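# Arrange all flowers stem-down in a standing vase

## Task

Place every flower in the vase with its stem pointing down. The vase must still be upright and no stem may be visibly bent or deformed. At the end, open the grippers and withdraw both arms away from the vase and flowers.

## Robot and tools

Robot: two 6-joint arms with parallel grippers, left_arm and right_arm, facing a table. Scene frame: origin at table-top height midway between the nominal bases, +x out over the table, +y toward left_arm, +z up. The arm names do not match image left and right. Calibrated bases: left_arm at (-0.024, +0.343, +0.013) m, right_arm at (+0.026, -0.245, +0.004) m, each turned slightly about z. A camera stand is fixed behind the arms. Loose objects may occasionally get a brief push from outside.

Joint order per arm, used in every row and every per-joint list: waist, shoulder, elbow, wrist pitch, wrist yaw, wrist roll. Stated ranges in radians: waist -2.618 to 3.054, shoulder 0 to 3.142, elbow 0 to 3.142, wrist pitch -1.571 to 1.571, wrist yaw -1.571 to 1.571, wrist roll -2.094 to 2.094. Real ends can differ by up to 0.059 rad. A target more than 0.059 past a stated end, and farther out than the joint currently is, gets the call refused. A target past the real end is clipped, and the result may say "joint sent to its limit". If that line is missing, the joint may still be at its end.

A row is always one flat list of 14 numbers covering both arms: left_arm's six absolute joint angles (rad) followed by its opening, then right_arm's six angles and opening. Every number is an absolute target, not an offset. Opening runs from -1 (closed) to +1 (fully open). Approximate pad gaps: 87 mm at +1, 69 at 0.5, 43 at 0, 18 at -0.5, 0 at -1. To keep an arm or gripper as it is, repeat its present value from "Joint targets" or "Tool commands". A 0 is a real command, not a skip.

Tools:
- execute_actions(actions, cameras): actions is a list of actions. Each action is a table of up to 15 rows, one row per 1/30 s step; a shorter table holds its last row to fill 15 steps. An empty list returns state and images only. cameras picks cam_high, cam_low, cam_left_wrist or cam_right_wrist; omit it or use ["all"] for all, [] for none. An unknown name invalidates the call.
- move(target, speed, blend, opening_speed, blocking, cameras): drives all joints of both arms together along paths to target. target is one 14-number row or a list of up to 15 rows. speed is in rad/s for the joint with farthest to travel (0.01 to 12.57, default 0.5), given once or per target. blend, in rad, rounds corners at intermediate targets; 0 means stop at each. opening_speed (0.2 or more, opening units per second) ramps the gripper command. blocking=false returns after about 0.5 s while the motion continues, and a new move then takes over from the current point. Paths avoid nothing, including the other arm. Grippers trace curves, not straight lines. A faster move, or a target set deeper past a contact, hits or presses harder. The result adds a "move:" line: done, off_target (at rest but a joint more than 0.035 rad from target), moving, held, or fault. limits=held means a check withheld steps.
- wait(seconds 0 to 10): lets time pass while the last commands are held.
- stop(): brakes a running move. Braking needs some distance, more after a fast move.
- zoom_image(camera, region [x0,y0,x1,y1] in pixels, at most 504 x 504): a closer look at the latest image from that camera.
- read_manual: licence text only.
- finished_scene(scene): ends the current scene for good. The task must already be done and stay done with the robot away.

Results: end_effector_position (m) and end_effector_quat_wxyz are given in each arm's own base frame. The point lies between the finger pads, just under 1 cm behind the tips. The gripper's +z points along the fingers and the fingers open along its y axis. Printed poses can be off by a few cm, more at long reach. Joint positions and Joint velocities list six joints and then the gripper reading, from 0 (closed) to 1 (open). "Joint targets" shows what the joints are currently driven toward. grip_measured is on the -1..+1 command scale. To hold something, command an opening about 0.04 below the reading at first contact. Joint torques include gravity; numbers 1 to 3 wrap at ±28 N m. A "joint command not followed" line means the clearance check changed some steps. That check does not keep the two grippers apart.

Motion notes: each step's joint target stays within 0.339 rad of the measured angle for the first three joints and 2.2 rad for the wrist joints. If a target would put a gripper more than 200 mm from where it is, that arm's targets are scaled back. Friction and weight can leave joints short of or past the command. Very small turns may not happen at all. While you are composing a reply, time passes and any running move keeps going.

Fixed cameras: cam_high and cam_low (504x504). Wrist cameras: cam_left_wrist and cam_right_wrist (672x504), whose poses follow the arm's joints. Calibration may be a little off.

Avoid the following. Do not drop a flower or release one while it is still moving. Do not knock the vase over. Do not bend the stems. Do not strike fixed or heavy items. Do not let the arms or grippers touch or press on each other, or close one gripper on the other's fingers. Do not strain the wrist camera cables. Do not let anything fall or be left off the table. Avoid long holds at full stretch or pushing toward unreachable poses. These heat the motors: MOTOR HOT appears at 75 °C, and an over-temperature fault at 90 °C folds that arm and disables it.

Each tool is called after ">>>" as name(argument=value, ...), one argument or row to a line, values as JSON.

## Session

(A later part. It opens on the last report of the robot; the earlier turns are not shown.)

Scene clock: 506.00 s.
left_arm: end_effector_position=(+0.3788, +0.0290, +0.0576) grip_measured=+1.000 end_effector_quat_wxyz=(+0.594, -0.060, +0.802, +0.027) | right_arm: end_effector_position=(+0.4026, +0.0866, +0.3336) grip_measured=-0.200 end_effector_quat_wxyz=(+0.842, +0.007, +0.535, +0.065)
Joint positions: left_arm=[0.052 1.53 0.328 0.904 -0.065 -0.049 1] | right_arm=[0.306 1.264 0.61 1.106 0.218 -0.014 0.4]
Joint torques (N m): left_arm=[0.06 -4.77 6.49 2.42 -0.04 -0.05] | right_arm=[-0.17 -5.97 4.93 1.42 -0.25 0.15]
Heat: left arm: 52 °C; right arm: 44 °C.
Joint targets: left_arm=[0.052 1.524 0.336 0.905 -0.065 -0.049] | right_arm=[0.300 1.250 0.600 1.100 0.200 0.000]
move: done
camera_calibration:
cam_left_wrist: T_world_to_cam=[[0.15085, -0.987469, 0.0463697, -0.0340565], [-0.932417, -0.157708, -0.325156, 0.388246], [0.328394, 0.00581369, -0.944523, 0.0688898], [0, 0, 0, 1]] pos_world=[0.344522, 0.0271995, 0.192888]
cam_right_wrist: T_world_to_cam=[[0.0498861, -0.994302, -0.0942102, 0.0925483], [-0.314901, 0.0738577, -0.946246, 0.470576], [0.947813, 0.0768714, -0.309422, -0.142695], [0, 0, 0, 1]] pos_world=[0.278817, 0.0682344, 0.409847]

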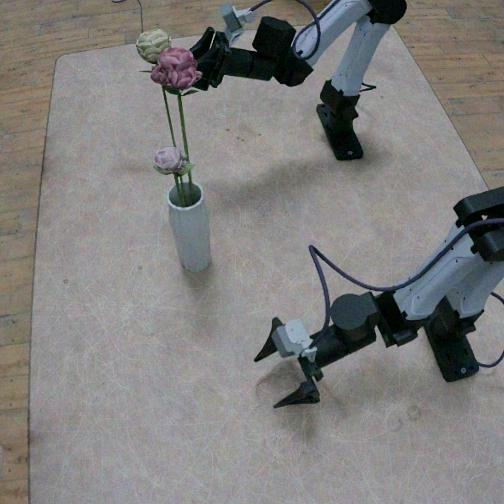

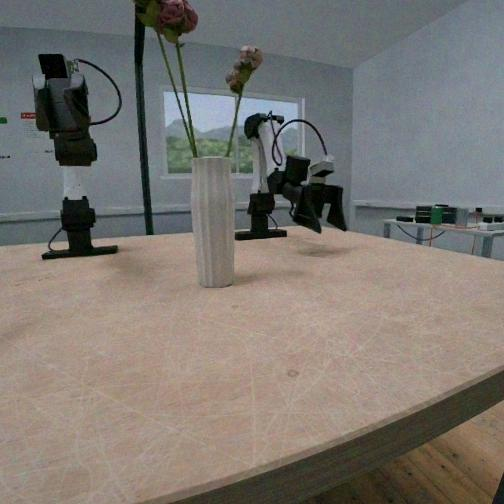

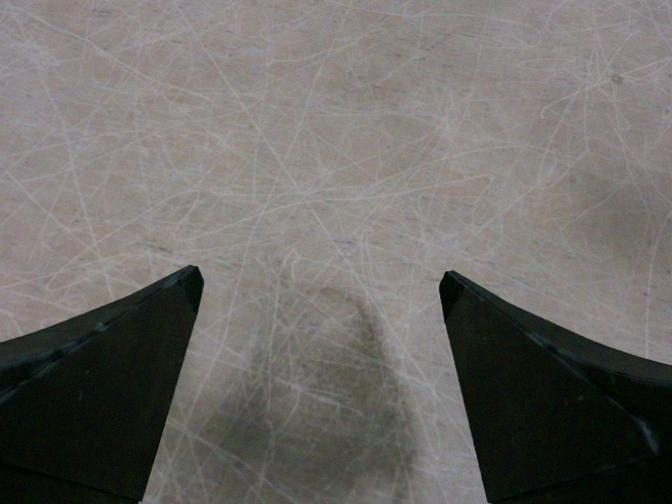

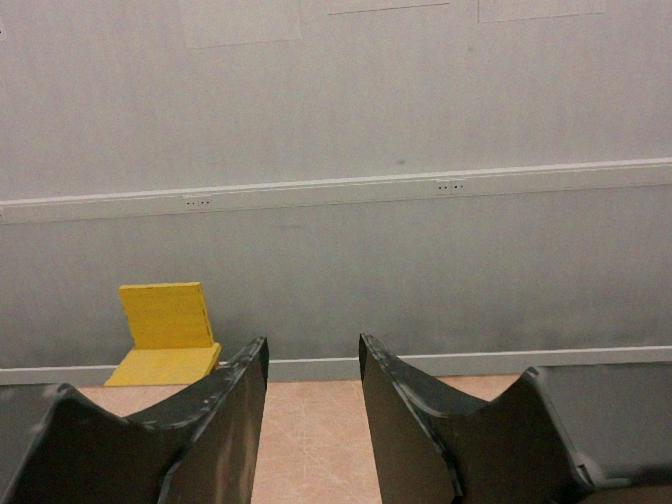

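>>> move(
  target=[0.052, 1.524, 0.336, 0.905, -0.065, -0.049, 1, -0.2, 1.25, 0.6, 1.1, 0, 0, -0.2],
  speed=0.8,
  cameras=["cam_high", "cam_low"],
)

Scene clock: 513.27 s.
left_arm: end_effector_position=(+0.3788, +0.0290, +0.0576) grip_measured=+1.000 end_effector_quat_wxyz=(+0.594, -0.060, +0.802, +0.027) | right_arm: end_effector_position=(+0.4054, -0.0837, +0.3351) grip_measured=-0.200 end_effector_quat_wxyz=(+0.842, +0.056, +0.528, -0.092)
Joint positions: left_arm=[0.052 1.53 0.328 0.904 -0.065 -0.049 1] | right_arm=[-0.194 1.264 0.61 1.104 0.019 -0.012 0.4]
Joint torques (N m): left_arm=[0.06 -4.81 6.48 2.39 -0.05 -0.06] | right_arm=[-0.12 -6.01 4.93 1.44 -0.21 0.15]
Heat: left arm: 52 °C; right arm: 44 °C.
Joint targets: left_arm=[0.052 1.524 0.336 0.905 -0.065 -0.049] | right_arm=[-0.200 1.250 0.600 1.100 0.000 0.000]
move: done
Images, in order (width x height): cam_high 504x504, cam_low 504x504.

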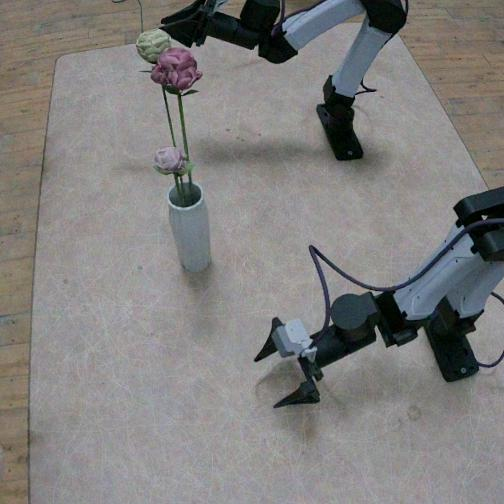

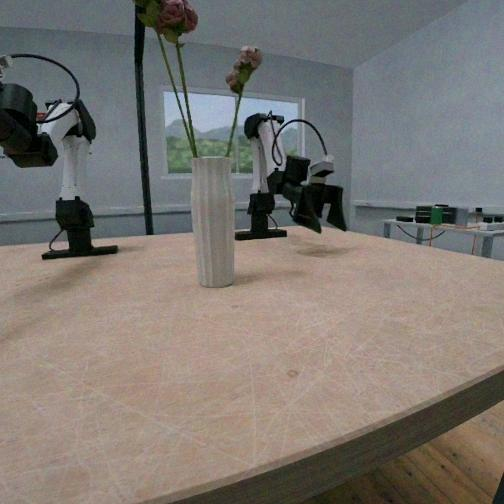

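>>> finished_scene(
  scene=2,
)

The scene is finished: the task was done.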